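# Move bottle M9 from refrigerator bin to bench

## Task

Look for the bottle marked M9 among the four in the refrigerator's bin. If it is there, lift it out and set it upright on the bench, keep the other three upright inside the refrigerator, and close the refrigerator door. If no bottle carries that marking, leave all four inside, close the door, and press the CALL key on the operator panel until it latches down.

## Robot and tools

Robot: two arms, left_arm and right_arm, each on its own carriage (left_rail and right_rail) running on one shared floor track. left_rail is always the carriage at larger y. Each arm's base sits at x = 0, y = its carriage's position_m, z = 0.04 m, facing +x. The left gripper's fingers are rigid. The right gripper's fingers can fold, so grip with the outer quarter of its pads near the fingertips. Nearer the palm a narrow part may slip, and a fingertip pushed into a surface bends with little felt force.

Scene frame (used in results): fixed to the table, whose top is z = 0. +x is the way the arms face, +y is to their left, +z is up. The track runs along y at x = 0, with y = 0 at its middle. The table edge is at x = 0.17 m. Positions are in metres, velocities in m/s and rad/s, and orientations are wxyz quaternions. Gripper frame: fingers point along +z, and they open and close along y. end_effector_position is the point between the closed pads. The fingertips stick out about 33 mm past it (about 9 mm when fully open).

execute_actions(actions, cameras): runs a list of actions in order. Each action may hold "rows", "steps", "until" and rail commands.
- "rows": up to 15 rows, each applied for one control step of 1/30 s. A row is a single flat list of 18 numbers, each in [-1, 1], covering both arms: left dx, dy, dz, rx, ry, rz, gripper position, force_limit, speed, then the same nine for the right arm.
- dx to rz are an offset, not a pose. They count from that arm's Hand target as it stood when the action began, in that Hand target's own axes. 1.0 equals 0.6 m or 180 degrees, and rx, ry, rz form one rotation vector. Every row counts from the same start, so send a growing offset for a gradual move (about +0.01 per row). Repeating an offset in a later action moves the arm again. Sending six zeros re-asks for the current Hand target.
- Gripper numbers are absolute commands. position: +1 is fully open (140 mm), the pads meet near -0.8, and -1 closes until blocked. force_limit: -1 is about 14 N, 0 about 40 N, +1 about 58 N. speed: -1 is about 30 mm/s, +1 about 250 mm/s. A faster close squeezes harder. To leave a gripper alone, resend its last three numbers.
- "steps": 1 to 450, default 15, and at least one per row. After the rows run out, the arm keeps heading for the last row's target.
- "until": ends the action early, reading only left_rail and right_rail fields, for example {"left_rail": {"position_status": ["!=", "moving"]}}. Numbers need a comparison: =, !=, <, <=, > or >=. {"all": {"status": "ended"}} and {"any": {"status": "ended"}} are also allowed.
- Rails: {"left_rail": {"position_m": y}} sets an absolute place along the track in metres. left_rail takes -0.8 to 1.5 and right_rail takes -1.5 to 0.8. speed_m_s is 0.01 to 1, and acceleration_factor is 0.1 to 1 (1.6 m/s2 times it). {"stop": true} brakes a carriage. Carriages must stay about 0.78 m apart. A drive carries its arm along as it is. Let the carriage arrive before you aim the gripper at a scene point. Any value out of range refuses the whole call.
- cameras: names from cam_high, cam_low, cam_bench_left, cam_bench_mid, cam_bench_right, cam_left_wrist, cam_right_wrist, or ["all"]. Images come back with an empty actions list, or when you ask for them.

move(target, speed, blend, stop_force, zero, blocking, cameras): straight-line paths for both arms. target is one 18-number row, or a list of up to 15 rows, laid out as above. Every row is an offset from the Hand targets at the move's start, not from the row before. speed is the path top speed in m/s, 0.002 to 3.6, default 0.25. blend is the corner rounding in m. stop_force, 3 to 120 N, ends an arm's path when its wrist sensor feels that much push. Use it slowly when approaching surfaces, and leave it out when pulling away from a contact. zero (default true) re-zeroes the sensor first. blocking=false returns early; after that, call wait or stop before sending rows or another move. Paths do not avoid obstacles or the other arm. Keep paths away from an arm's own base.

wait(seconds 0 to 10): lets time run. stop(): brakes a running move. zoom_image(camera, region [x0, y0, x1, y1] in pixels, at most 504 by 504): a closer view of that camera's latest image. zero_wrist_force(arm): tares that wrist sensor. finished_scene(): ends the scene for good.

Reading results: Hand target is the pose the next offsets count from. Tool commands show the gripper settings in force. object_status: 0 moving, 1 blocked while opening, 2 blocked while closing (a grip), 3 reached the command or pads met, which may mean nothing is held. position_measured is in counts: 3 open, 75 ≈ 100 mm, 139 ≈ 60 mm, 200 ≈ 20 mm, 230 pads touching. The move line reports done, off_target, moving, held or fault, plus limits (paced = orientation clipped, held = a check blocked steps). Rail position_status values are moving, done, contact_stop, time_out, stopped, stopped_with_arm, stopped_for_other_arm and stopped_for_other_carriage. position_answer not_taken means resend once the carriage stands. Wrist force and torque are in the gripper's own axes. Joint lines list rail, shoulder pan, shoulder lift, elbow, wrist 1, wrist 2, wrist 3.

Avoid: dropping things or letting them off the table, track or metal strip; that fails the task. Also avoid fast impacts, pressing past firm contact (around 150 N, or joint limits of 130 N m and 24.3 N m at the wrists, triggers a stop of 10 s or more), and any contact between the two arms or carriages. Avoid long stretched or loaded holds that overheat motors, and heavy twisting on the gripper. Orientation commands are clipped to within 32 degrees of the current one per step.

Each tool is called after "Emit:" in YAML: its name, and indented under it one key for each argument.

## Session

I'll start by looking at the scene.

Emit:
execute_actions:
  actions: []

Scene clock: 0.00 s.
left_arm: end_effector_position=(+0.3456, +1.3675, +0.5800) position_measured=3 object_status=3 end_effector_quat_wxyz=(+0.000, +0.000, +1.000, +0.000) | right_arm: end_effector_position=(+0.3456, -1.3090, +0.5800) position_measured=3 object_status=3 end_effector_quat_wxyz=(+0.000, +0.000, +1.000, +0.000)
Joint positions: left_arm=[1.34 -0.316 -1.725 0.971 -0.816 -1.571 -0.316] | right_arm=[-1.336 -0.316 -1.725 0.971 -0.816 -1.571 -0.316]
Joint velocities: within noise
Joint torques (N m): no reading
Wrist force (N): no reading
Wrist torque (N m): no reading
Wrist force, peak (N): no reading
Hand target: left_arm +0.3456, +1.3675, +0.5800; +0.000, +0.000, +1.000, +0.000 | right_arm +0.3456, -1.3090, +0.5800; +0.000, +0.000, +1.000, +0.000
Tool commands: left_gripper/position=+1.0 left_gripper/force_limit=+1.0 left_gripper/speed=+1.0 right_gripper/position=+1.0 right_gripper/force_limit=+1.0 right_gripper/speed=+1.0
left_rail: position_m=1.340 position_status=done
right_rail: position_m=-1.336 position_status=done

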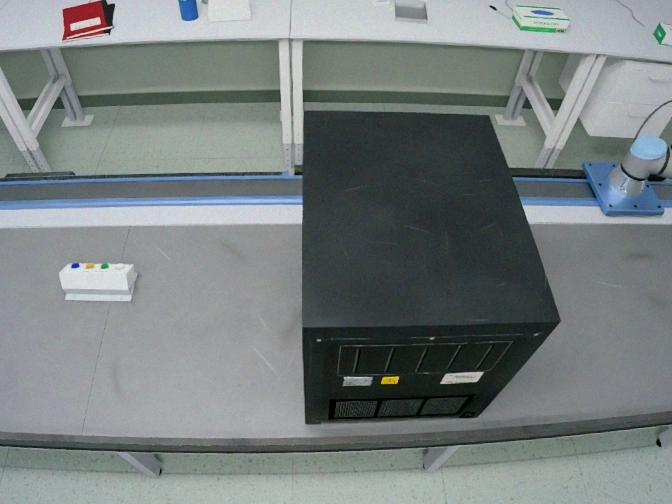

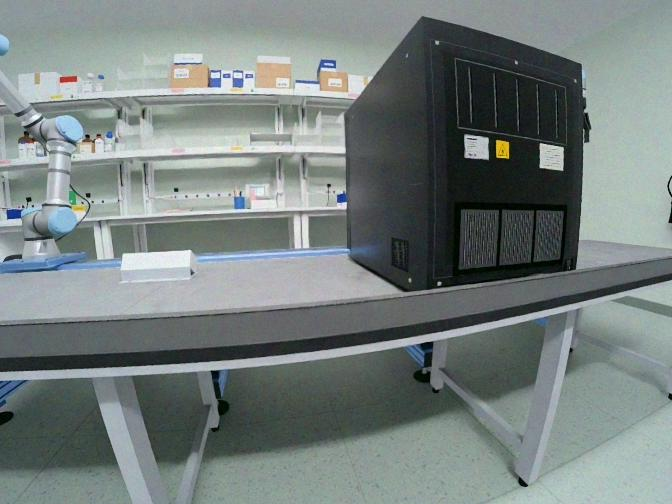

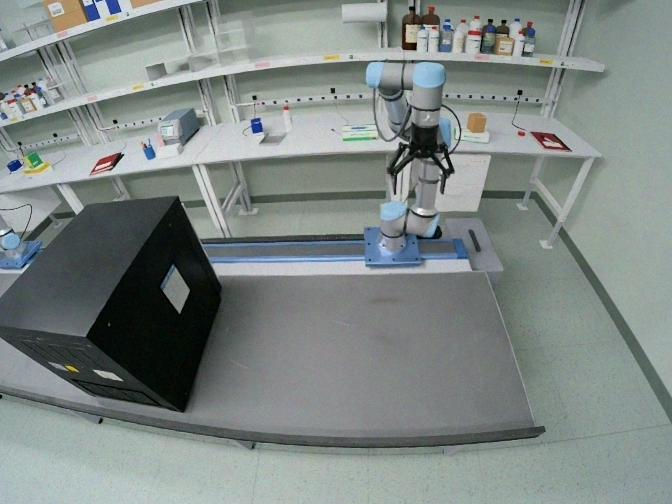

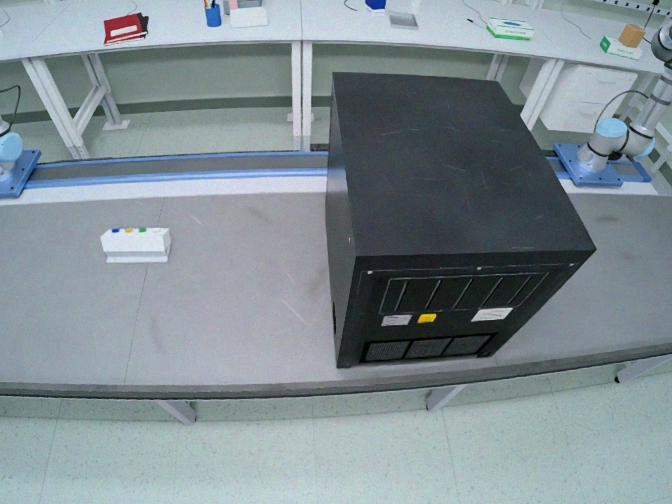

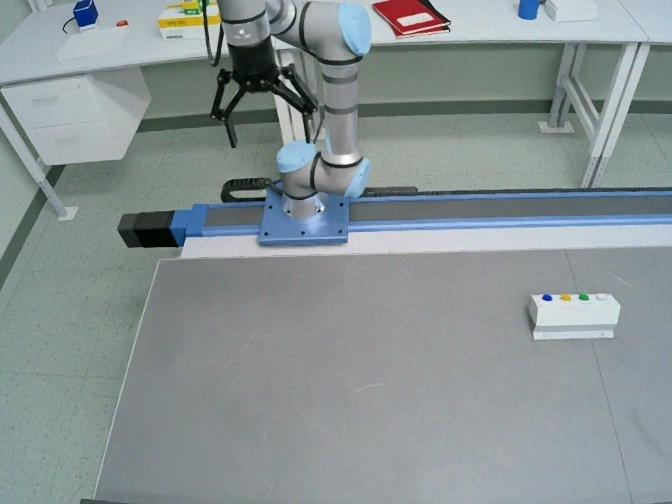

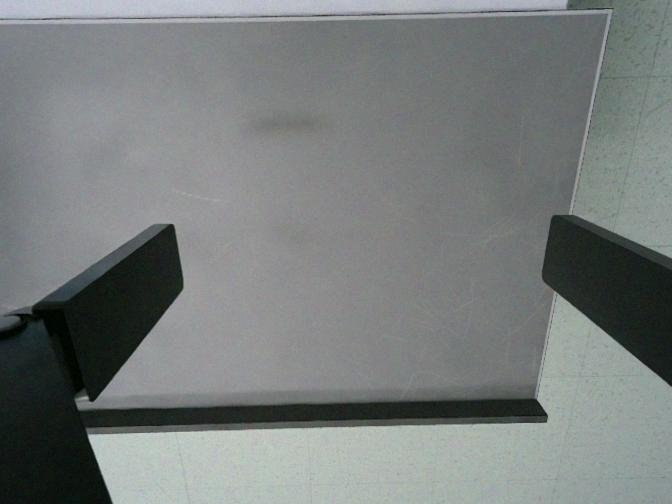

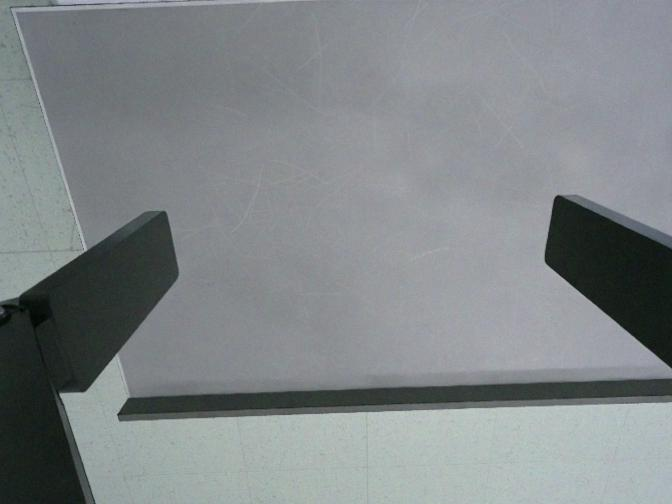

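Emit:
zoom_image:
  camera: "cam_bench_left"
  region: [0, 180, 260, 420]

Emit:
zoom_image:
  camera: "cam_bench_right"
  region: [500, 260, 660, 360]

Emit:
zoom_image:
  camera: "cam_low"
  region: [320, 0, 672, 300]

Emit:
zoom_image:
  camera: "cam_bench_mid"
  region: [60, 200, 220, 300]

Scaled by 1.938 from the camera's 672x504 image, which has a finer 960x720 frame.

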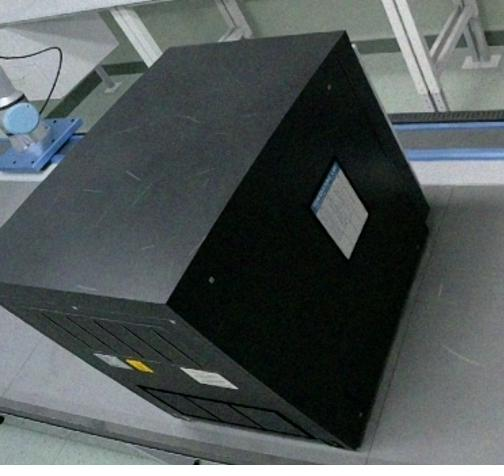

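Scaled by 3.150 from the camera's 672x504 image, which has a finer 960x720 frame.

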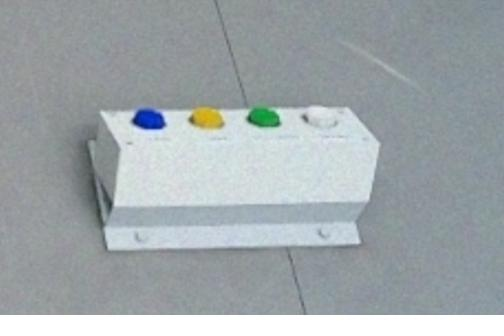

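Scaled by 1.432 from the camera's 672x504 image, which has a finer 960x720 frame.

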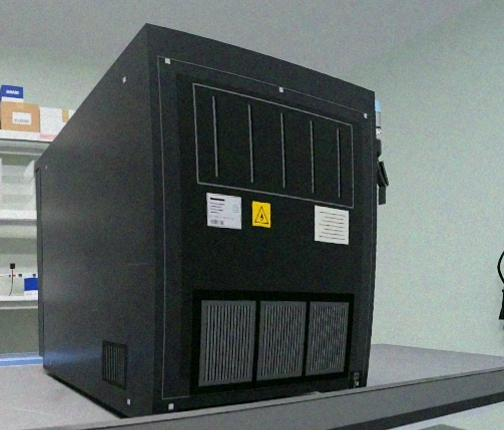

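Scaled by 3.150 from the camera's 672x504 image, which has a finer 960x720 frame.

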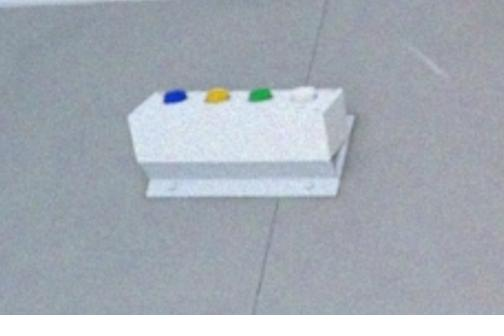

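Emit:
execute_actions:
  actions:
    - {"left_rail": {"position_m": 1.05, "speed_m_s": 0.5}, "right_rail": {"position_m": -0.5, "speed_m_s": 0.5}, "steps": 200, "until": {"all": {"status": "ended"}}}

Scene clock: 236.40 s.
left_arm: end_effector_position=(+0.3456, +1.0772, +0.5800) position_measured=3 object_status=3 end_effector_quat_wxyz=(+0.000, +0.000, +1.000, +0.000) | right_arm: end_effector_position=(+0.3456, -0.4728, +0.5800) position_measured=3 object_status=3 end_effector_quat_wxyz=(+0.000, +0.000, +1.000, +0.000)
Joint positions: left_arm=[1.05 -0.316 -1.725 0.971 -0.816 -1.571 -0.316] | right_arm=[-0.5 -0.316 -1.725 0.971 -0.816 -1.571 -0.316]
Joint torques (N m): left_arm=[-0.02 -13.68 -18.78 -3.05 -0.07 0.17] | right_arm=[0.82 -12.73 -17.65 -2.8 -0.1 -0.18]
Wrist force (N): left_arm=[0.0 0.1 0.1] | right_arm=[0.1 0.3 -0.1]
Wrist torque (N m): left_arm=[0.03 -0.01 0.01] | right_arm=[0.07 -0.01 0.00]
Wrist force, peak (N): left_arm=[0.3 2.7 -0.2] | right_arm=[-0.2 -2.6 0.1]
Hand target: left_arm +0.3456, +1.0772, +0.5800; +0.000, +0.000, +1.000, +0.000 | right_arm +0.3456, -0.4728, +0.5800; +0.000, +0.000, +1.000, +0.000
Tool commands: left_gripper/position=+1.0 left_gripper/force_limit=+1.0 left_gripper/speed=+1.0 right_gripper/position=+1.0 right_gripper/force_limit=+1.0 right_gripper/speed=+1.0
left_rail: position_m=1.050 speed_m_s=0.50 position_status=done
right_rail: position_m=-0.500 speed_m_s=0.50 position_status=done

Emit:
move:
  target:
    - [-0.17, -0.173, 0.067, 0.19245, 0.19245, -0.19245, 1, 1, 1, 0.076, 0.538, 0.05, -0.28, 0.116, 0.28, 1, 1, 1]
    - [-0.3407, -0.3453, 0.1333, 0.3849, 0.3849, -0.3849, 1, 1, 1, 0.431, 0.8213, 0.1333, -0.5601, 0.2321, 0.5601, 1, 1, 1]
  speed: 0.3
  blend: [0.05, 0]
  cameras: ["cam_left_wrist", "cam_right_wrist"]

Scene clock: 263.17 s.
left_arm: end_effector_position=(+0.4986, +0.9226, +0.5199) position_measured=3 object_status=3 end_effector_quat_wxyz=(-0.409, -0.407, +0.709, -0.406) | right_arm: end_effector_position=(+0.1726, -0.0483, +0.5201) position_measured=3 object_status=3 end_effector_quat_wxyz=(-0.242, +0.584, +0.510, +0.584)
Joint positions: left_arm=[1.05 0.038 -1.282 1.08 -0.669 -2.687 -0.556] | right_arm=[-0.5 0.547 -2.322 2.392 -2.973 -1.02 2.69]
Joint torques (N m): left_arm=[-7.2 -23.65 -31.14 0.06 -0.1 1.64] | right_arm=[13.08 15.51 -34.3 -4.33 -1.78 2.39]
Wrist force (N): left_arm=[0.8 0.4 2.5] | right_arm=[1.7 -1.7 -2.2]
Wrist torque (N m): left_arm=[0.20 -0.06 -0.21] | right_arm=[-0.68 0.20 0.05]
Wrist force, peak (N): left_arm=[-2.2 0.3 3.8] | right_arm=[2.2 -1.6 -2.4]
Hand target: left_arm +0.4986, +0.9226, +0.5199; -0.409, -0.407, +0.709, -0.406 (not the last commanded pose) | right_arm +0.1726, -0.0482, +0.5201; -0.242, +0.584, +0.510, +0.584 (not the last commanded pose)
Off the commanded pose: left_arm 0.076 m, 30 deg | right_arm 0.111 m, 30 deg.
left_rail: position_m=1.050 speed_m_s=0.50 position_status=done
right_rail: position_m=-0.500 speed_m_s=0.50 position_status=done
move: held (left_arm; a check stopped the path), off_target (right_arm; braked when a check withheld steps of left_arm); path passed 1 of 2 targets; limits=held
pose unreachable (left arm): on one or more control steps of this call, first in action 0 (counted from 0), this arm could not follow its commanded pose, so it was not sent that pose on those steps. It may still have moved: this result reports where it is.
cause: moving toward the commanded pose would bring two parts of the arm too close to each other (its gripper and another part of the arm, with joints 5 (wrist 1) to 7 (wrist 3) between them, 6 mm apart when it was first held).
Images, in order (width x height): cam_left_wrist 672x504, cam_right_wrist 672x504.

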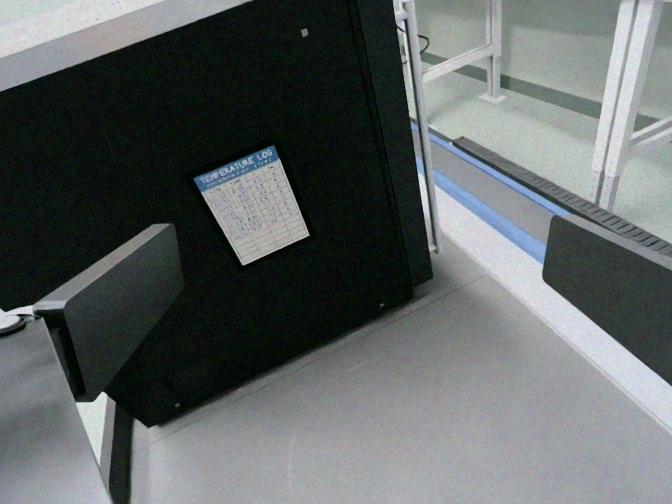

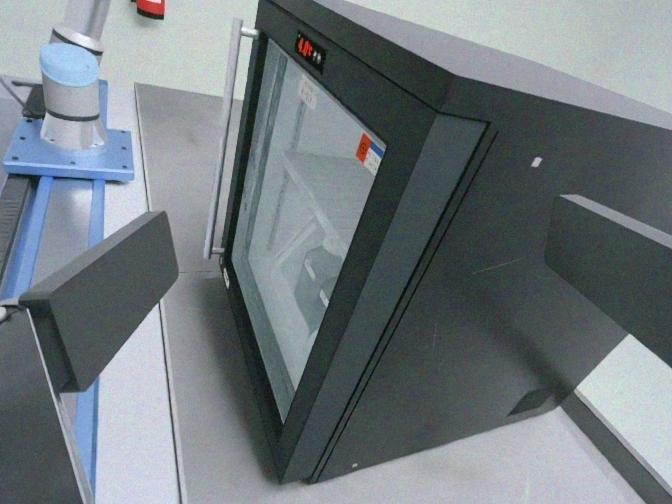

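Emit:
zoom_image:
  camera: "cam_right_wrist"
  region: [190, 0, 450, 270]

Emit:
zoom_image:
  camera: "cam_right_wrist"
  region: [240, 180, 400, 340]

Emit:
zoom_image:
  camera: "cam_left_wrist"
  region: [170, 120, 340, 280]

Scaled by 1.867 from the camera's 672x504 image, which has a finer 960x720 frame.

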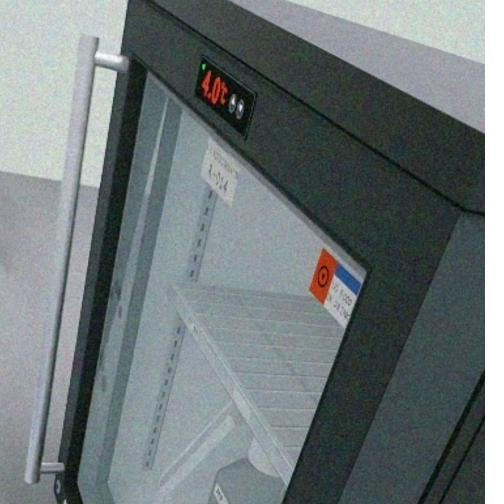

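Scaled by 3.150 from the camera's 672x504 image, which has a finer 960x720 frame.

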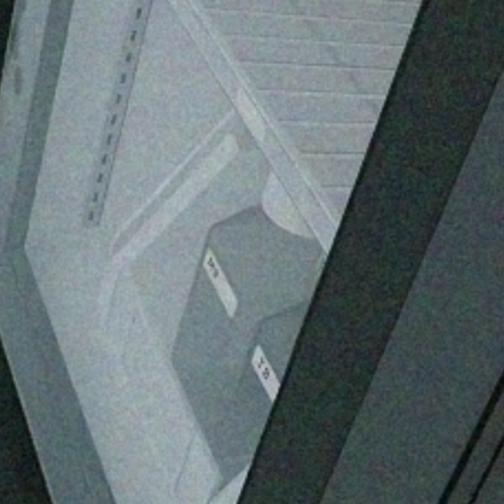

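Scaled by 2.965 from the camera's 672x504 image, which has a finer 960x720 frame.

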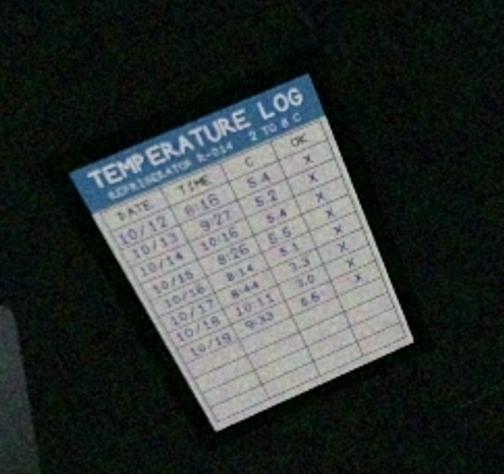

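Emit:
move:
  target: [0, 0, 0, 0, 0, 0, 1, 1, 1, -0.1283, -0.3128, 0.3313, -0.1573, 0.0388, 0.1164, 1, 1, 1]
  speed: 0.25
  cameras: ["cam_right_wrist"]

Scene clock: 483.43 s.
left_arm: end_effector_position=(+0.4986, +0.9226, +0.5199) position_measured=3 object_status=3 end_effector_quat_wxyz=(-0.409, -0.407, +0.709, -0.406) | right_arm: end_effector_position=(+0.1099, +0.1704, +0.3500) position_measured=3 object_status=3 end_effector_quat_wxyz=(-0.224, +0.671, +0.223, +0.671)
Joint positions: left_arm=[1.05 0.038 -1.282 1.08 -0.669 -2.687 -0.556] | right_arm=[-0.5 1.583 -0.977 1.865 -4.03 -2.51 3.142]
Joint torques (N m): left_arm=[-6.46 -24.14 -30.46 0.03 -0.29 1.66] | right_arm=[12.84 -33.59 -25.03 -3.06 -2.44 -2.1]
Wrist force (N): left_arm=[0.9 0.2 2.5] | right_arm=[2.4 -1.5 -2.6]
Wrist torque (N m): left_arm=[0.14 -0.09 -0.21] | right_arm=[-0.56 0.11 0.22]
Wrist force, peak (N): left_arm=[0.7 0.3 2.8] | right_arm=[0.9 -3.8 -2.0]
Hand target: left_arm +0.4986, +0.9226, +0.5199; -0.409, -0.407, +0.709, -0.406 | right_arm +0.1099, +0.1704, +0.3500; -0.224, +0.671, +0.223, +0.671
Off the commanded pose: left_arm 0.000 m, 0 deg | right_arm 0.000 m, 0 deg.
left_rail: position_m=1.050 speed_m_s=0.50 position_status=done
right_rail: position_m=-0.500 speed_m_s=0.50 position_status=done
move: done
Images, in order (width x height): cam_right_wrist 672x504.

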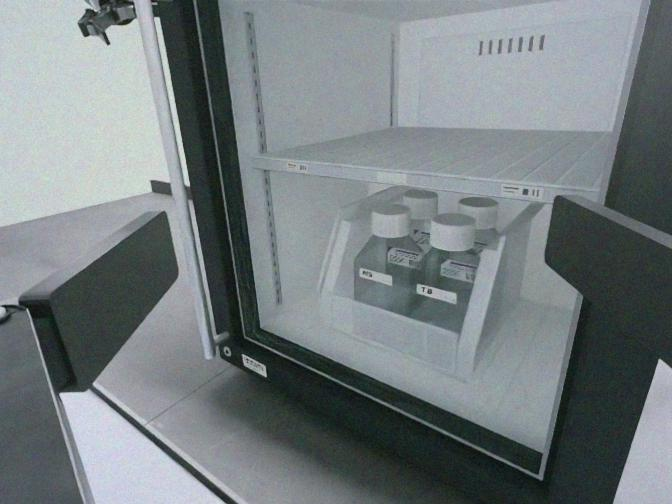

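Emit:
zoom_image:
  camera: "cam_right_wrist"
  region: [310, 170, 550, 390]

Emit:
zoom_image:
  camera: "cam_right_wrist"
  region: [350, 235, 500, 335]

Emit:
zoom_image:
  camera: "cam_right_wrist"
  region: [130, 0, 330, 400]

Scaled by 2.100 from the camera's 672x504 image, which has a finer 960x720 frame.

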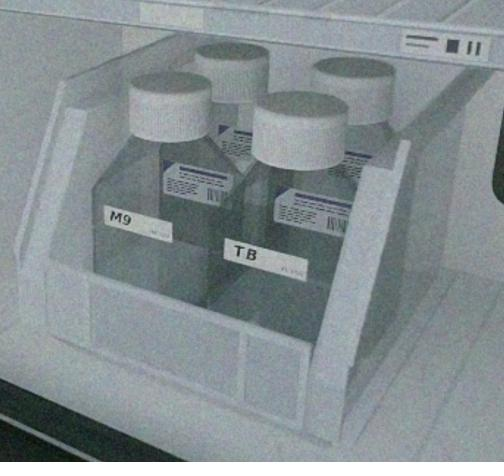

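Scaled by 3.360 from the camera's 672x504 image, which has a finer 960x720 frame.

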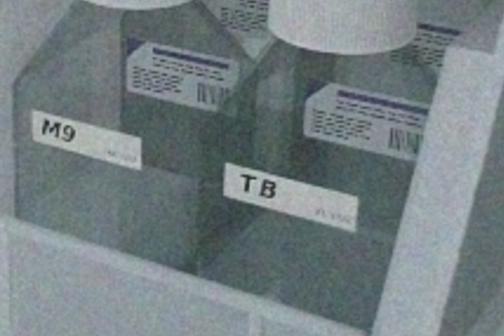

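Scaled by 1.260 from the camera's 672x504 image, which has a finer 960x720 frame.

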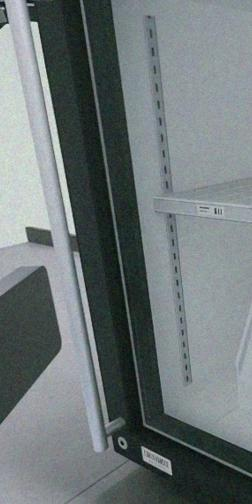

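Emit:
zoom_image:
  camera: "cam_right_wrist"
  region: [195, 320, 295, 395]

Emit:
zoom_image:
  camera: "cam_right_wrist"
  region: [350, 250, 410, 295]

Scaled by 5.040 from the camera's 672x504 image, which has a finer 960x720 frame.

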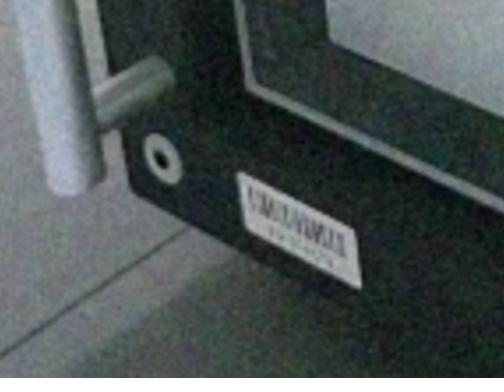

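Scaled by 8.400 from the camera's 672x504 image, which has a finer 960x720 frame.

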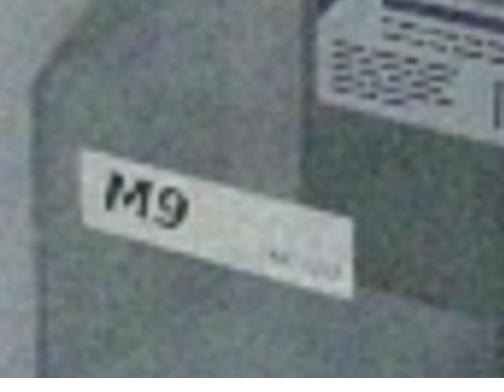

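Emit:
execute_actions:
  actions:
    - {"left_rail": {"position_m": 0.9}, "right_rail": {"position_m": -1.0}, "steps": 200, "until": {"all": {"status": "ended"}}}

Emit:
move:
  target:
    - [0.3367, -0.0761, -0.1745, 0.158, 0.03, -0.064, 1, 1, 1, 0, 0, 0, 0, 0, 0, 1, 1, 1]
    - [0.5295, -0.14, 0.3932, 0.3169, 0.0605, -0.1286, 1, 1, 1, 0, 0, 0, 0, 0, 0, 1, 1, 1]
    - [0.6615, 0.3453, 0.3995, 0.5894, 0.0005, -0.1582, 1, 1, 1, 0, 0, 0, 0, 0, 0, 1, 1, 1]
  speed: 0.25
  blend: [0.05, 0.05, 0]
  cameras: ["cam_left_wrist", "cam_bench_mid"]

Scene clock: 895.87 s.
left_arm: end_effector_position=(+0.4986, +0.7726, +0.5199) position_measured=3 object_status=3 end_effector_quat_wxyz=(-0.409, -0.407, +0.709, -0.406) | right_arm: end_effector_position=(+0.1098, -0.3296, +0.3500) position_measured=3 object_status=3 end_effector_quat_wxyz=(-0.224, +0.671, +0.223, +0.671)
Joint positions: left_arm=[0.9 0.038 -1.282 1.08 -0.669 -2.687 -0.556] | right_arm=[-1 1.583 -0.976 1.865 -4.03 -2.51 3.142]
Joint torques (N m): left_arm=[7.67 -24.52 -28.62 -0.63 -1.7 1.5] | right_arm=[5.71 -41.12 -8.39 0.65 0.15 -1.8]
Wrist force (N): left_arm=[0.8 0.1 2.3] | right_arm=[2.1 -1.9 -2.7]
Wrist torque (N m): left_arm=[0.12 -0.05 -0.21] | right_arm=[-0.65 0.16 0.21]
Wrist force, peak (N): left_arm=[1.2 -0.8 4.7] | right_arm=[2.3 0.3 -4.2]
Hand target: left_arm +0.4986, +0.7726, +0.5199; -0.409, -0.407, +0.709, -0.406 | right_arm +0.1099, -0.3296, +0.3500; -0.224, +0.671, +0.223, +0.671
Tool commands: left_gripper/position=+1.0 left_gripper/force_limit=+1.0 left_gripper/speed=+1.0 right_gripper/position=+1.0 right_gripper/force_limit=+1.0 right_gripper/speed=+1.0
Off the commanded pose: left_arm 0.000 m, 0 deg | right_arm 0.000 m, 0 deg.
left_rail: position_m=0.900 speed_m_s=0.50 position_status=done
right_rail: position_m=-1.000 speed_m_s=0.50 position_status=done

Scene clock: 896.47 s.
left_arm: end_effector_position=(+0.4986, +0.7735, +0.5263) position_measured=3 object_status=3 end_effector_quat_wxyz=(-0.408, -0.411, +0.704, -0.411) | right_arm: end_effector_position=(+0.1098, -0.3296, +0.3500) position_measured=3 object_status=3 end_effector_quat_wxyz=(-0.224, +0.671, +0.223, +0.671)
Joint positions: left_arm=[0.9 0.043 -1.288 1.077 -0.664 -2.697 -0.564] | right_arm=[-1 1.583 -0.976 1.865 -4.03 -2.51 3.142]
Joint torques (N m): left_arm=[-7.35 -23.68 -14.04 -3.18 -0.19 1.33] | right_arm=[0.67 -35.95 -8.15 0.45 1.23 -1.63]
Wrist force (N): left_arm=[0.6 0.1 2.5] | right_arm=[2.2 -1.6 -2.7]
Wrist torque (N m): left_arm=[0.12 -0.04 -0.20] | right_arm=[-0.59 0.16 0.22]
Wrist force, peak (N): left_arm=[6.2 1.5 -0.8] | right_arm=[2.4 -1.6 -3.0]
Hand target: left_arm +0.4986, +0.7735, +0.5262; -0.408, -0.411, +0.704, -0.411 (not the last commanded pose) | right_arm +0.1099, -0.3296, +0.3500; -0.224, +0.671, +0.223, +0.671
Off the commanded pose: left_arm 0.505 m, 109 deg | right_arm 0.000 m, 0 deg.
left_rail: position_m=0.900 speed_m_s=0.50 position_status=done
right_rail: position_m=-1.000 speed_m_s=0.50 position_status=done
move: held (left_arm; a check stopped the path); path passed 0 of 3 targets; limits=held
pose unreachable (left arm): on one or more control steps of this call, first in action 0 (counted from 0), this arm could not follow its commanded pose, so it was not sent that pose on those steps. It may still have moved: this result reports where it is.
cause: moving toward the commanded pose would bring two parts of the arm too close to each other (its gripper and another part of the arm, with joints 5 (wrist 1) to 7 (wrist 3) between them, 5 mm apart when it was first held).
Images, in order (width x height): cam_bench_mid 672x504, cam_left_wrist 672x504.

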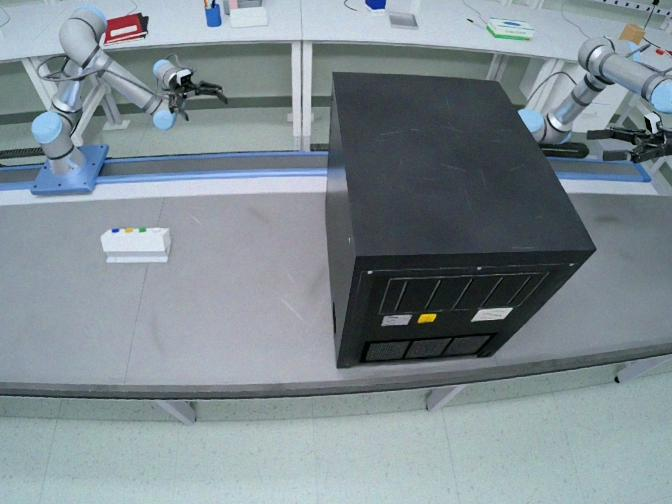

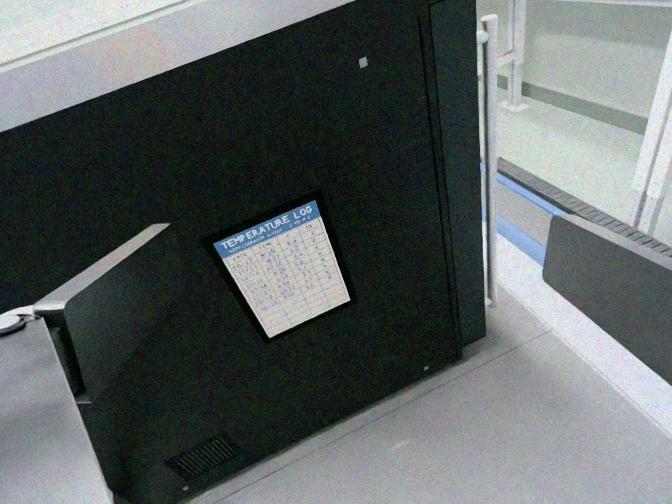

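Emit:
move:
  target:
    - [-0.0138, 0.1178, -0.094, 0.0414, -0.1955, -0.1285, 1, 1, 1, 0, 0, 0, 0, 0, 0, 1, 1, 1]
    - [0.4233, -0.0568, 0.1835, 0.2694, -0.0917, -0.2038, 1, 1, 1, 0, 0, 0, 0, 0, 0, 1, 1, 1]
    - [0.5193, -0.1297, 0.402, 0.3122, 0.0591, -0.1268, 1, 1, 1, 0, 0, 0, 0, 0, 0, 1, 1, 1]
    - [0.6487, 0.3563, 0.4012, 0.5847, 0.0, -0.1556, 1, 1, 1, 0, 0, 0, 0, 0, 0, 1, 1, 1]
  speed: 0.3
  blend: [0.04, 0.04, 0.04, 0]
  cameras: ["cam_left_wrist", "cam_bench_mid"]

Scene clock: 963.40 s.
left_arm: end_effector_position=(+0.1181, +0.5279, +0.7499) position_measured=3 object_status=3 end_effector_quat_wxyz=(+0.000, +0.707, -0.001, +0.707) | right_arm: end_effector_position=(+0.1099, -0.3296, +0.3500) position_measured=3 object_status=3 end_effector_quat_wxyz=(-0.224, +0.671, +0.223, +0.671)
Joint positions: left_arm=[0.9 -2.373 -1.557 1.499 -3.084 0.802 -3.14] | right_arm=[-1 1.583 -0.976 1.865 -4.03 -2.51 3.142]
Joint torques (N m): left_arm=[-7.36 -10.15 -27.33 3.37 1.47 1.68] | right_arm=[-8.79 -33.69 -7.78 -0.1 1.9 0.02]
Wrist force (N): left_arm=[0.3 1.2 3.1] | right_arm=[2.1 -1.5 -2.3]
Wrist torque (N m): left_arm=[0.30 -0.03 -0.14] | right_arm=[-0.57 0.18 0.22]
Wrist force, peak (N): left_arm=[-0.3 1.2 4.6] | right_arm=[2.4 -1.9 -2.9]
Hand target: left_arm +0.1181, +0.5279, +0.7499; +0.000, +0.707, +0.000, +0.707 | right_arm +0.1099, -0.3296, +0.3500; -0.224, +0.671, +0.223, +0.671
Off the commanded pose: left_arm 0.000 m, 0 deg | right_arm 0.000 m, 0 deg.
left_rail: position_m=0.900 speed_m_s=0.50 position_status=done
right_rail: position_m=-1.000 speed_m_s=0.50 position_status=done
move: done
Images, in order (width x height): cam_bench_mid 672x504, cam_left_wrist 672x504.

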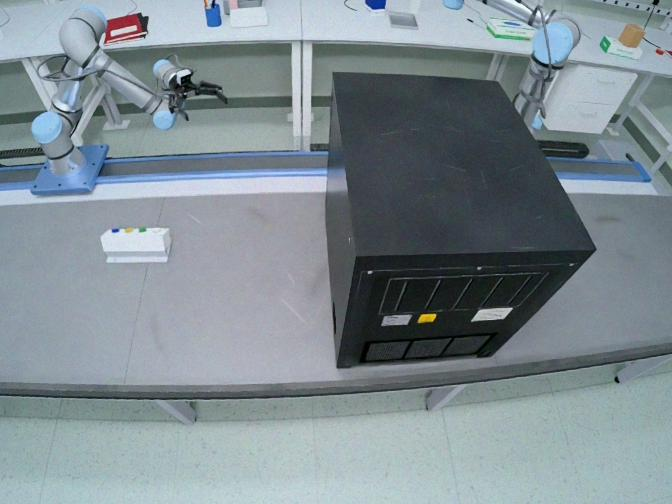

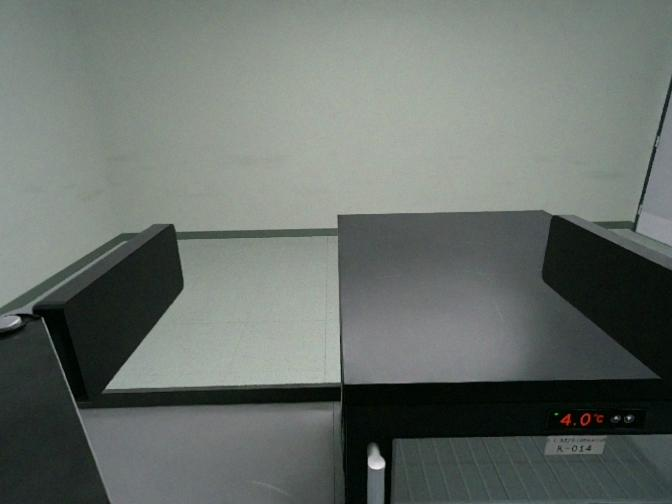

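Emit:
move:
  target: [-0.75, 0.0415, -0.03, 0, 0, 0, 1, 1, 1, 0, 0, 0, 0, 0, 0, 1, 1, 1]
  speed: 0.25
  cameras: ["cam_left_wrist"]

Scene clock: 992.83 s.
left_arm: end_effector_position=(+0.1000, +0.5035, +0.3000) position_measured=3 object_status=3 end_effector_quat_wxyz=(+0.000, +0.707, +0.000, +0.707) | right_arm: end_effector_position=(+0.1099, -0.3296, +0.3500) position_measured=3 object_status=3 end_effector_quat_wxyz=(-0.224, +0.671, +0.223, +0.671)
Joint positions: left_arm=[0.9 -2.362 -0.949 2.039 -4.232 0.79 -3.14] | right_arm=[-1 1.583 -0.976 1.865 -4.03 -2.51 3.142]
Joint torques (N m): left_arm=[7.42 -20.63 -17.12 0.48 -1.57 1.19] | right_arm=[-9.34 -34.96 -8 -0.4 2.17 1.08]
Wrist force (N): left_arm=[-0.1 0.7 3.2] | right_arm=[1.9 -1.7 -2.6]
Wrist torque (N m): left_arm=[0.21 0.06 -0.09] | right_arm=[-0.60 0.21 0.22]
Wrist force, peak (N): left_arm=[2.3 1.0 3.4] | right_arm=[2.5 -2.1 -2.8]
Hand target: left_arm +0.1000, +0.5035, +0.2999; +0.000, +0.707, +0.000, +0.707 | right_arm +0.1099, -0.3296, +0.3500; -0.224, +0.671, +0.223, +0.671
Off the commanded pose: left_arm 0.000 m, 0 deg | right_arm 0.000 m, 0 deg.
left_rail: position_m=0.900 speed_m_s=0.50 position_status=done
right_rail: position_m=-1.000 speed_m_s=0.50 position_status=done
move: done
Images, in order (width x height): cam_left_wrist 672x504.

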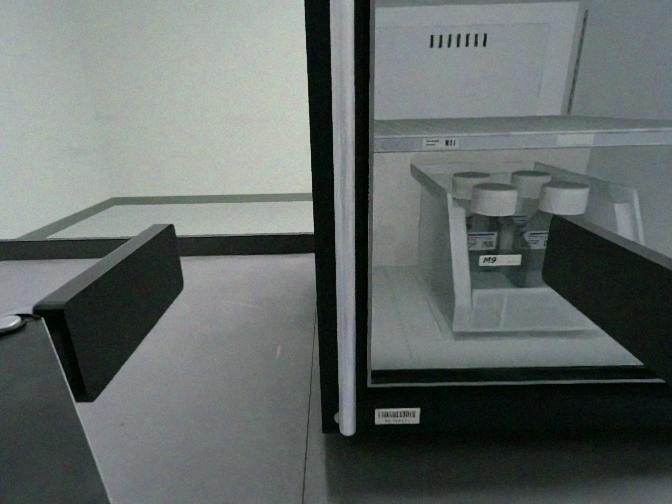

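Emit:
move:
  target: [0, -0.0067, 0.15, 0, 0, 0, 0.0, 1, -0.5, 0, 0, 0, 0, 0, 0, 1, 1, 1]
  speed: 0.15
  cameras: ["cam_left_wrist"]

Scene clock: 1145.67 s.
left_arm: end_effector_position=(+0.1899, +0.5075, +0.2999) position_measured=129 object_status=0 end_effector_quat_wxyz=(+0.000, +0.707, +0.000, +0.707) | right_arm: end_effector_position=(+0.1099, -0.3296, +0.3500) position_measured=3 object_status=3 end_effector_quat_wxyz=(-0.224, +0.671, +0.223, +0.671)
Joint positions: left_arm=[0.9 -2.201 -0.997 2.154 -4.299 0.63 -3.14] | right_arm=[-1 1.583 -0.976 1.865 -4.03 -2.51 3.142]
Joint torques (N m): left_arm=[7.15 -44.72 1.54 0 -1.75 1.68] | right_arm=[-9.43 -33.81 -9.14 -0.41 2.08 2.06]
Wrist force (N): left_arm=[0.2 0.7 3.2] | right_arm=[2.3 -1.7 -2.7]
Wrist torque (N m): left_arm=[0.23 -0.05 -0.09] | right_arm=[-0.61 0.13 0.21]
Wrist force, peak (N): left_arm=[0.1 0.4 4.6] | right_arm=[2.4 -1.9 -2.9]
Hand target: left_arm +0.1900, +0.5075, +0.2999; +0.000, +0.707, +0.000, +0.707 | right_arm +0.1099, -0.3296, +0.3500; -0.224, +0.671, +0.223, +0.671
Off the commanded pose: left_arm 0.000 m, 0 deg | right_arm 0.000 m, 0 deg.
left_rail: position_m=0.900 speed_m_s=0.50 position_status=done
right_rail: position_m=-1.000 speed_m_s=0.50 position_status=done
move: done
Images, in order (width x height): cam_left_wrist 672x504.

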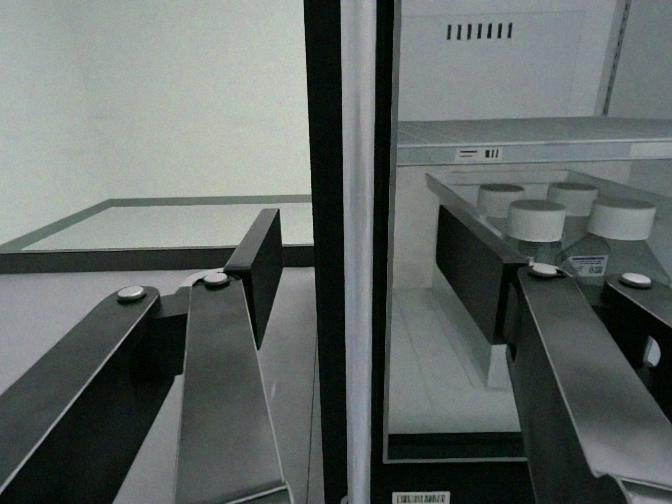

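Emit:
move:
  target: [0, 0, 0.1833, 0, 0, 0, 0.0, 1, -0.5, 0, 0, 0, 0, 0, 0, 1, 1, 1]
  speed: 0.025
  stop_force: 6
  cameras: ["cam_left_wrist"]

Scene clock: 1156.30 s.
left_arm: end_effector_position=(+0.2633, +0.5075, +0.2999) position_measured=129 object_status=3 end_effector_quat_wxyz=(+0.000, +0.707, +0.000, +0.707) | right_arm: end_effector_position=(+0.1099, -0.3296, +0.3500) position_measured=3 object_status=3 end_effector_quat_wxyz=(-0.224, +0.671, +0.223, +0.671)
Joint positions: left_arm=[0.9 -2.036 -1.015 2.199 -4.326 0.465 -3.14] | right_arm=[-1 1.583 -0.976 1.865 -4.03 -2.51 3.142]
Joint torques (N m): left_arm=[-7.67 -18.44 -14.99 2.81 1.05 0.5] | right_arm=[-8.55 -34.62 -9.59 -0.87 2.29 2.11]
Wrist force (N): left_arm=[0.4 0.8 3.2] | right_arm=[2.1 -1.8 -2.5]
Wrist torque (N m): left_arm=[0.25 -0.10 -0.10] | right_arm=[-0.62 0.17 0.21]
Wrist force, peak (N): left_arm=[0.0 -9.2 -54.1] | right_arm=[2.5 -1.4 -2.9]
Hand target: left_arm +0.2633, +0.5075, +0.2999; +0.000, +0.707, +0.000, +0.707 (not the last commanded pose) | right_arm +0.1099, -0.3296, +0.3500; -0.224, +0.671, +0.223, +0.671
Off the commanded pose: left_arm 0.037 m, 0 deg | right_arm 0.000 m, 0 deg.
left_rail: position_m=0.900 speed_m_s=0.50 position_status=done
right_rail: position_m=-1.000 speed_m_s=0.50 position_status=done
move: contact (left_arm)
Images, in order (width x height): cam_left_wrist 672x504.

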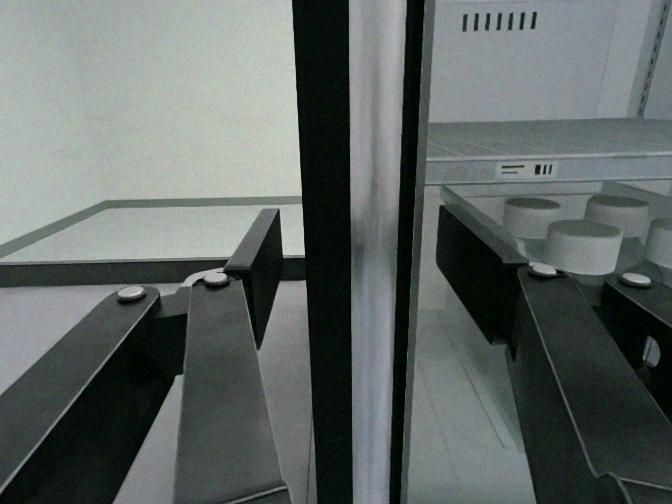

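Emit:
zoom_image:
  camera: "cam_left_wrist"
  region: [220, 180, 480, 380]

Scaled by 1.938 from the camera's 672x504 image, which has a finer 960x720 frame.

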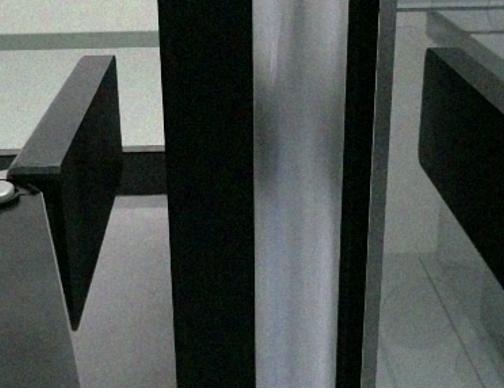

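Emit:
move:
  target:
    - [0, 0.0108, -0.01, 0, 0, 0, 0.0, 1, -0.5, 0, 0, 0, 0, 0, 0, 1, 1, 1]
    - [0, 0.0108, -0.01, 0, 0, 0, -1.0, 1, -1, 0, 0, 0, 0, 0, 0, 1, 1, 1]
  speed: 0.03
  cameras: ["cam_left_wrist"]

Scene clock: 1188.60 s.
left_arm: end_effector_position=(+0.2570, +0.5086, +0.2999) position_measured=174 object_status=0 end_effector_quat_wxyz=(-0.009, +0.707, +0.008, +0.707) | right_arm: end_effector_position=(+0.1099, -0.3296, +0.3500) position_measured=3 object_status=3 end_effector_quat_wxyz=(-0.224, +0.671, +0.223, +0.671)
Joint positions: left_arm=[0.9 -2.043 -1.006 2.178 -4.314 0.496 -3.14] | right_arm=[-1 1.583 -0.976 1.865 -4.03 -2.51 3.142]
Joint torques (N m): left_arm=[-11.44 -34.35 -4.66 2.17 -11.83 -0.5] | right_arm=[-8.3 -33.86 -8.95 -1.28 1.88 1.83]
Wrist force (N): left_arm=[1.3 -35.5 -12.3] | right_arm=[2.3 -1.7 -2.7]
Wrist torque (N m): left_arm=[1.33 -0.04 -0.20] | right_arm=[-0.60 0.13 0.22]
Wrist force, peak (N): left_arm=[1.9 -37.5 -9.8] | right_arm=[2.3 -1.9 -2.9]
Hand target: left_arm +0.2573, +0.5010, +0.2999; +0.000, +0.707, +0.000, +0.707 | right_arm +0.1099, -0.3296, +0.3500; -0.224, +0.671, +0.223, +0.671
Off the commanded pose: left_arm 0.008 m, 1 deg | right_arm 0.000 m, 0 deg.
left_rail: position_m=0.900 speed_m_s=0.50 position_status=done
right_rail: position_m=-1.000 speed_m_s=0.50 position_status=done
move: off_target (left_arm)
Images, in order (width x height): cam_left_wrist 672x504.

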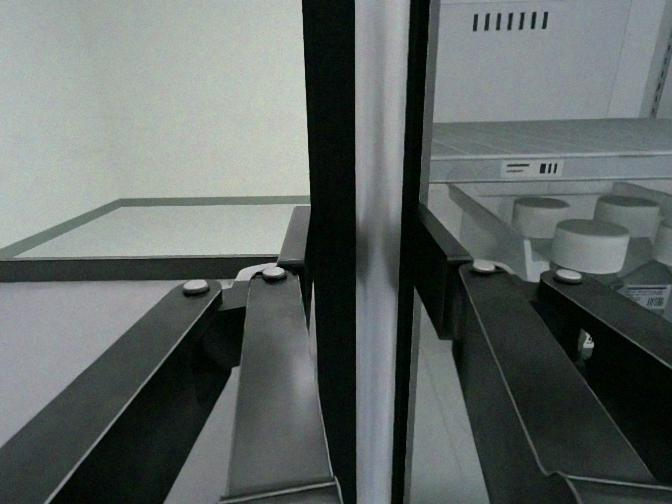

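Emit:
move:
  target:
    - [0, 0, 0, 0, 0, 0, 0.02, 1, -0.5, 0, 0, 0, 0, 0, 0, 1, 1, 1]
    - [0, 0, -0.0138, 0, 0, 0, 0.02, 1, -0.5, 0, 0, 0, 0, 0, 0, 1, 1, 1]
  speed: 0.03
  cameras: ["cam_left_wrist"]

Scene clock: 1219.37 s.
left_arm: end_effector_position=(+0.2491, +0.5010, +0.2999) position_measured=127 object_status=3 end_effector_quat_wxyz=(+0.000, +0.707, +0.000, +0.707) | right_arm: end_effector_position=(+0.1099, -0.3296, +0.3500) position_measured=3 object_status=3 end_effector_quat_wxyz=(-0.224, +0.671, +0.223, +0.671)
Joint positions: left_arm=[0.9 -2.062 -1.005 2.174 -4.311 0.49 -3.14] | right_arm=[-1 1.583 -0.976 1.865 -4.03 -2.51 3.142]
Joint torques (N m): left_arm=[-8.7 -18.93 -15.74 2.89 1.82 -0.52] | right_arm=[-8.29 -35.32 -7.4 -1.75 2.01 1.9]
Wrist force (N): left_arm=[-0.6 0.6 3.7] | right_arm=[2.3 -1.6 -2.7]
Wrist torque (N m): left_arm=[0.22 0.13 -0.10] | right_arm=[-0.57 0.14 0.22]
Wrist force, peak (N): left_arm=[1.2 -35.9 -12.2] | right_arm=[2.5 -1.7 -2.9]
Hand target: left_arm +0.2490, +0.5010, +0.2999; +0.000, +0.707, +0.000, +0.707 | right_arm +0.1099, -0.3296, +0.3500; -0.224, +0.671, +0.223, +0.671
Off the commanded pose: left_arm 0.000 m, 0 deg | right_arm 0.000 m, 0 deg.
left_rail: position_m=0.900 speed_m_s=0.50 position_status=done
right_rail: position_m=-1.000 speed_m_s=0.50 position_status=done
move: done
Images, in order (width x height): cam_left_wrist 672x504.

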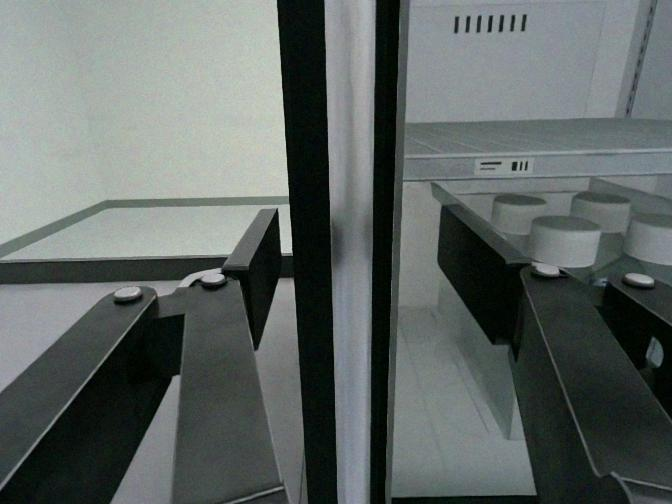

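Emit:
execute_actions:
  actions:
    - {"rows": [[0, 0, 0, 0, 0, 0, -1.0, 1, -1, 0, 0, 0, 0, 0, 0, 1, 1, 1]], "steps": 75}
  cameras: ["cam_left_wrist"]

Scene clock: 1227.83 s.
left_arm: end_effector_position=(+0.2490, +0.5025, +0.2999) position_measured=204 object_status=2 end_effector_quat_wxyz=(-0.002, +0.707, +0.001, +0.707) | right_arm: end_effector_position=(+0.1099, -0.3296, +0.3500) position_measured=3 object_status=3 end_effector_quat_wxyz=(-0.224, +0.671, +0.223, +0.671)
Joint positions: left_arm=[0.9 -2.062 -1.005 2.174 -4.311 0.496 -3.14] | right_arm=[-1 1.583 -0.976 1.865 -4.03 -2.51 3.142]
Joint torques (N m): left_arm=[29.38 -22.75 -5.72 -0.42 -11.89 -0.68] | right_arm=[-6.4 -35.54 -8.66 -1.71 2.09 2.14]
Wrist force (N): left_arm=[5.9 -48.8 -77.8] | right_arm=[2.4 -1.7 -2.8]
Wrist torque (N m): left_arm=[-2.30 -0.08 -0.10] | right_arm=[-0.59 0.12 0.22]
Wrist force, peak (N): left_arm=[5.9 -49.0 -77.9] | right_arm=[2.5 -1.8 -2.8]
Hand target: left_arm +0.2490, +0.5010, +0.2999; +0.000, +0.707, +0.000, +0.707 | right_arm +0.1099, -0.3296, +0.3500; -0.224, +0.671, +0.223, +0.671
Off the commanded pose: left_arm 0.002 m, 0 deg | right_arm 0.000 m, 0 deg.
left_rail: position_m=0.900 speed_m_s=0.50 position_status=done
right_rail: position_m=-1.000 speed_m_s=0.50 position_status=done
Images, in order (width x height): cam_left_wrist 672x504.

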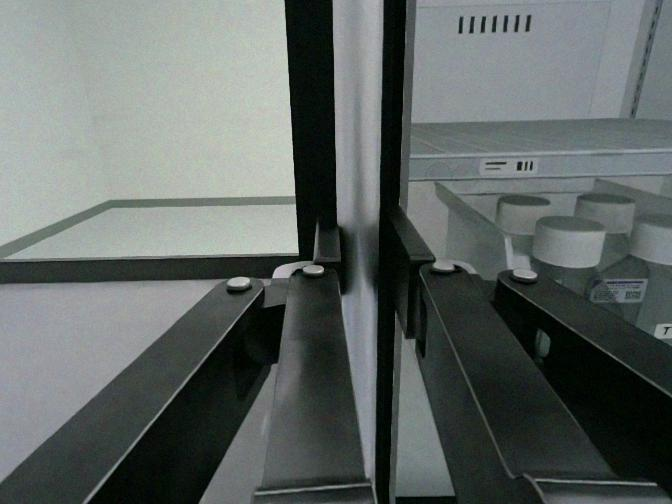

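Emit:
move:
  target:
    - [0, 0.0021, -0.0296, 0, 0, 0, -1.0, 1, -1, 0, 0, 0, 0, 0, 0, 1, 1, 1]
    - [0, 0.008, -0.0588, 0, 0, 0, -1.0, 1, -1, 0, 0, 0, 0, 0, 0, 1, 1, 1]
  speed: 0.05
  blend: [0.005, 0]
  cameras: ["cam_left_wrist"]

Scene clock: 1244.80 s.
left_arm: end_effector_position=(+0.2138, +0.4995, +0.2999) position_measured=211 object_status=2 end_effector_quat_wxyz=(-0.004, +0.707, +0.003, +0.707) | right_arm: end_effector_position=(+0.1099, -0.3296, +0.3500) position_measured=3 object_status=3 end_effector_quat_wxyz=(-0.224, +0.671, +0.223, +0.671)
Joint positions: left_arm=[0.9 -2.134 -0.991 2.14 -4.291 0.574 -3.14] | right_arm=[-1 1.583 -0.976 1.865 -4.03 -2.51 3.142]
Joint torques (N m): left_arm=[-16.81 -16.11 -23.11 5.6 -11.6 -0.74] | right_arm=[-7.18 -34.6 -7.92 -2.23 1.94 2.03]
Wrist force (N): left_arm=[3.5 -37.8 0.0] | right_arm=[2.3 -1.6 -2.3]
Wrist torque (N m): left_arm=[0.86 0.06 -0.16] | right_arm=[-0.59 0.14 0.22]
Wrist force, peak (N): left_arm=[5.5 -49.0 -78.5] | right_arm=[2.5 -1.7 -2.8]
Hand target: left_arm +0.2138, +0.4962, +0.2999; +0.000, +0.707, +0.000, +0.707 | right_arm +0.1099, -0.3296, +0.3500; -0.224, +0.671, +0.223, +0.671
Off the commanded pose: left_arm 0.003 m, 1 deg | right_arm 0.000 m, 0 deg.
left_rail: position_m=0.900 speed_m_s=0.50 position_status=done
right_rail: position_m=-1.000 speed_m_s=0.50 position_status=done
move: done
Images, in order (width x height): cam_left_wrist 672x504.

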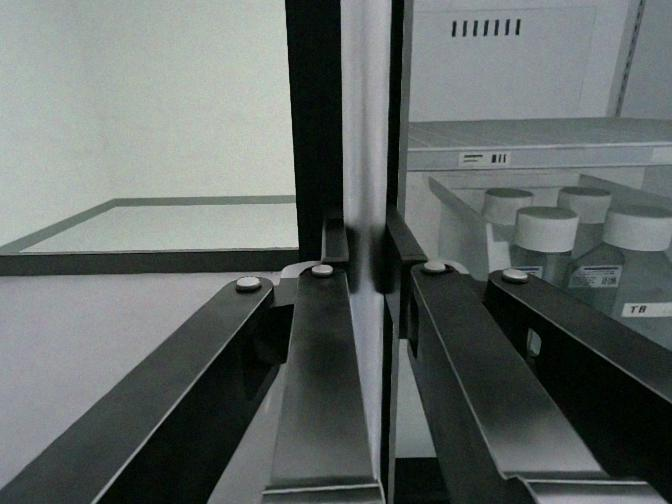

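Emit:
zoom_image:
  camera: "cam_left_wrist"
  region: [250, 150, 500, 350]

Scaled by 2.016 from the camera's 672x504 image, which has a finer 960x720 frame.

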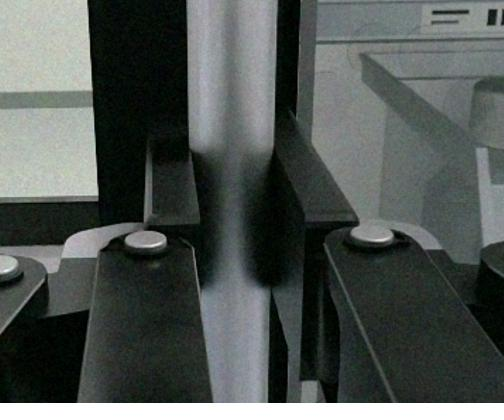

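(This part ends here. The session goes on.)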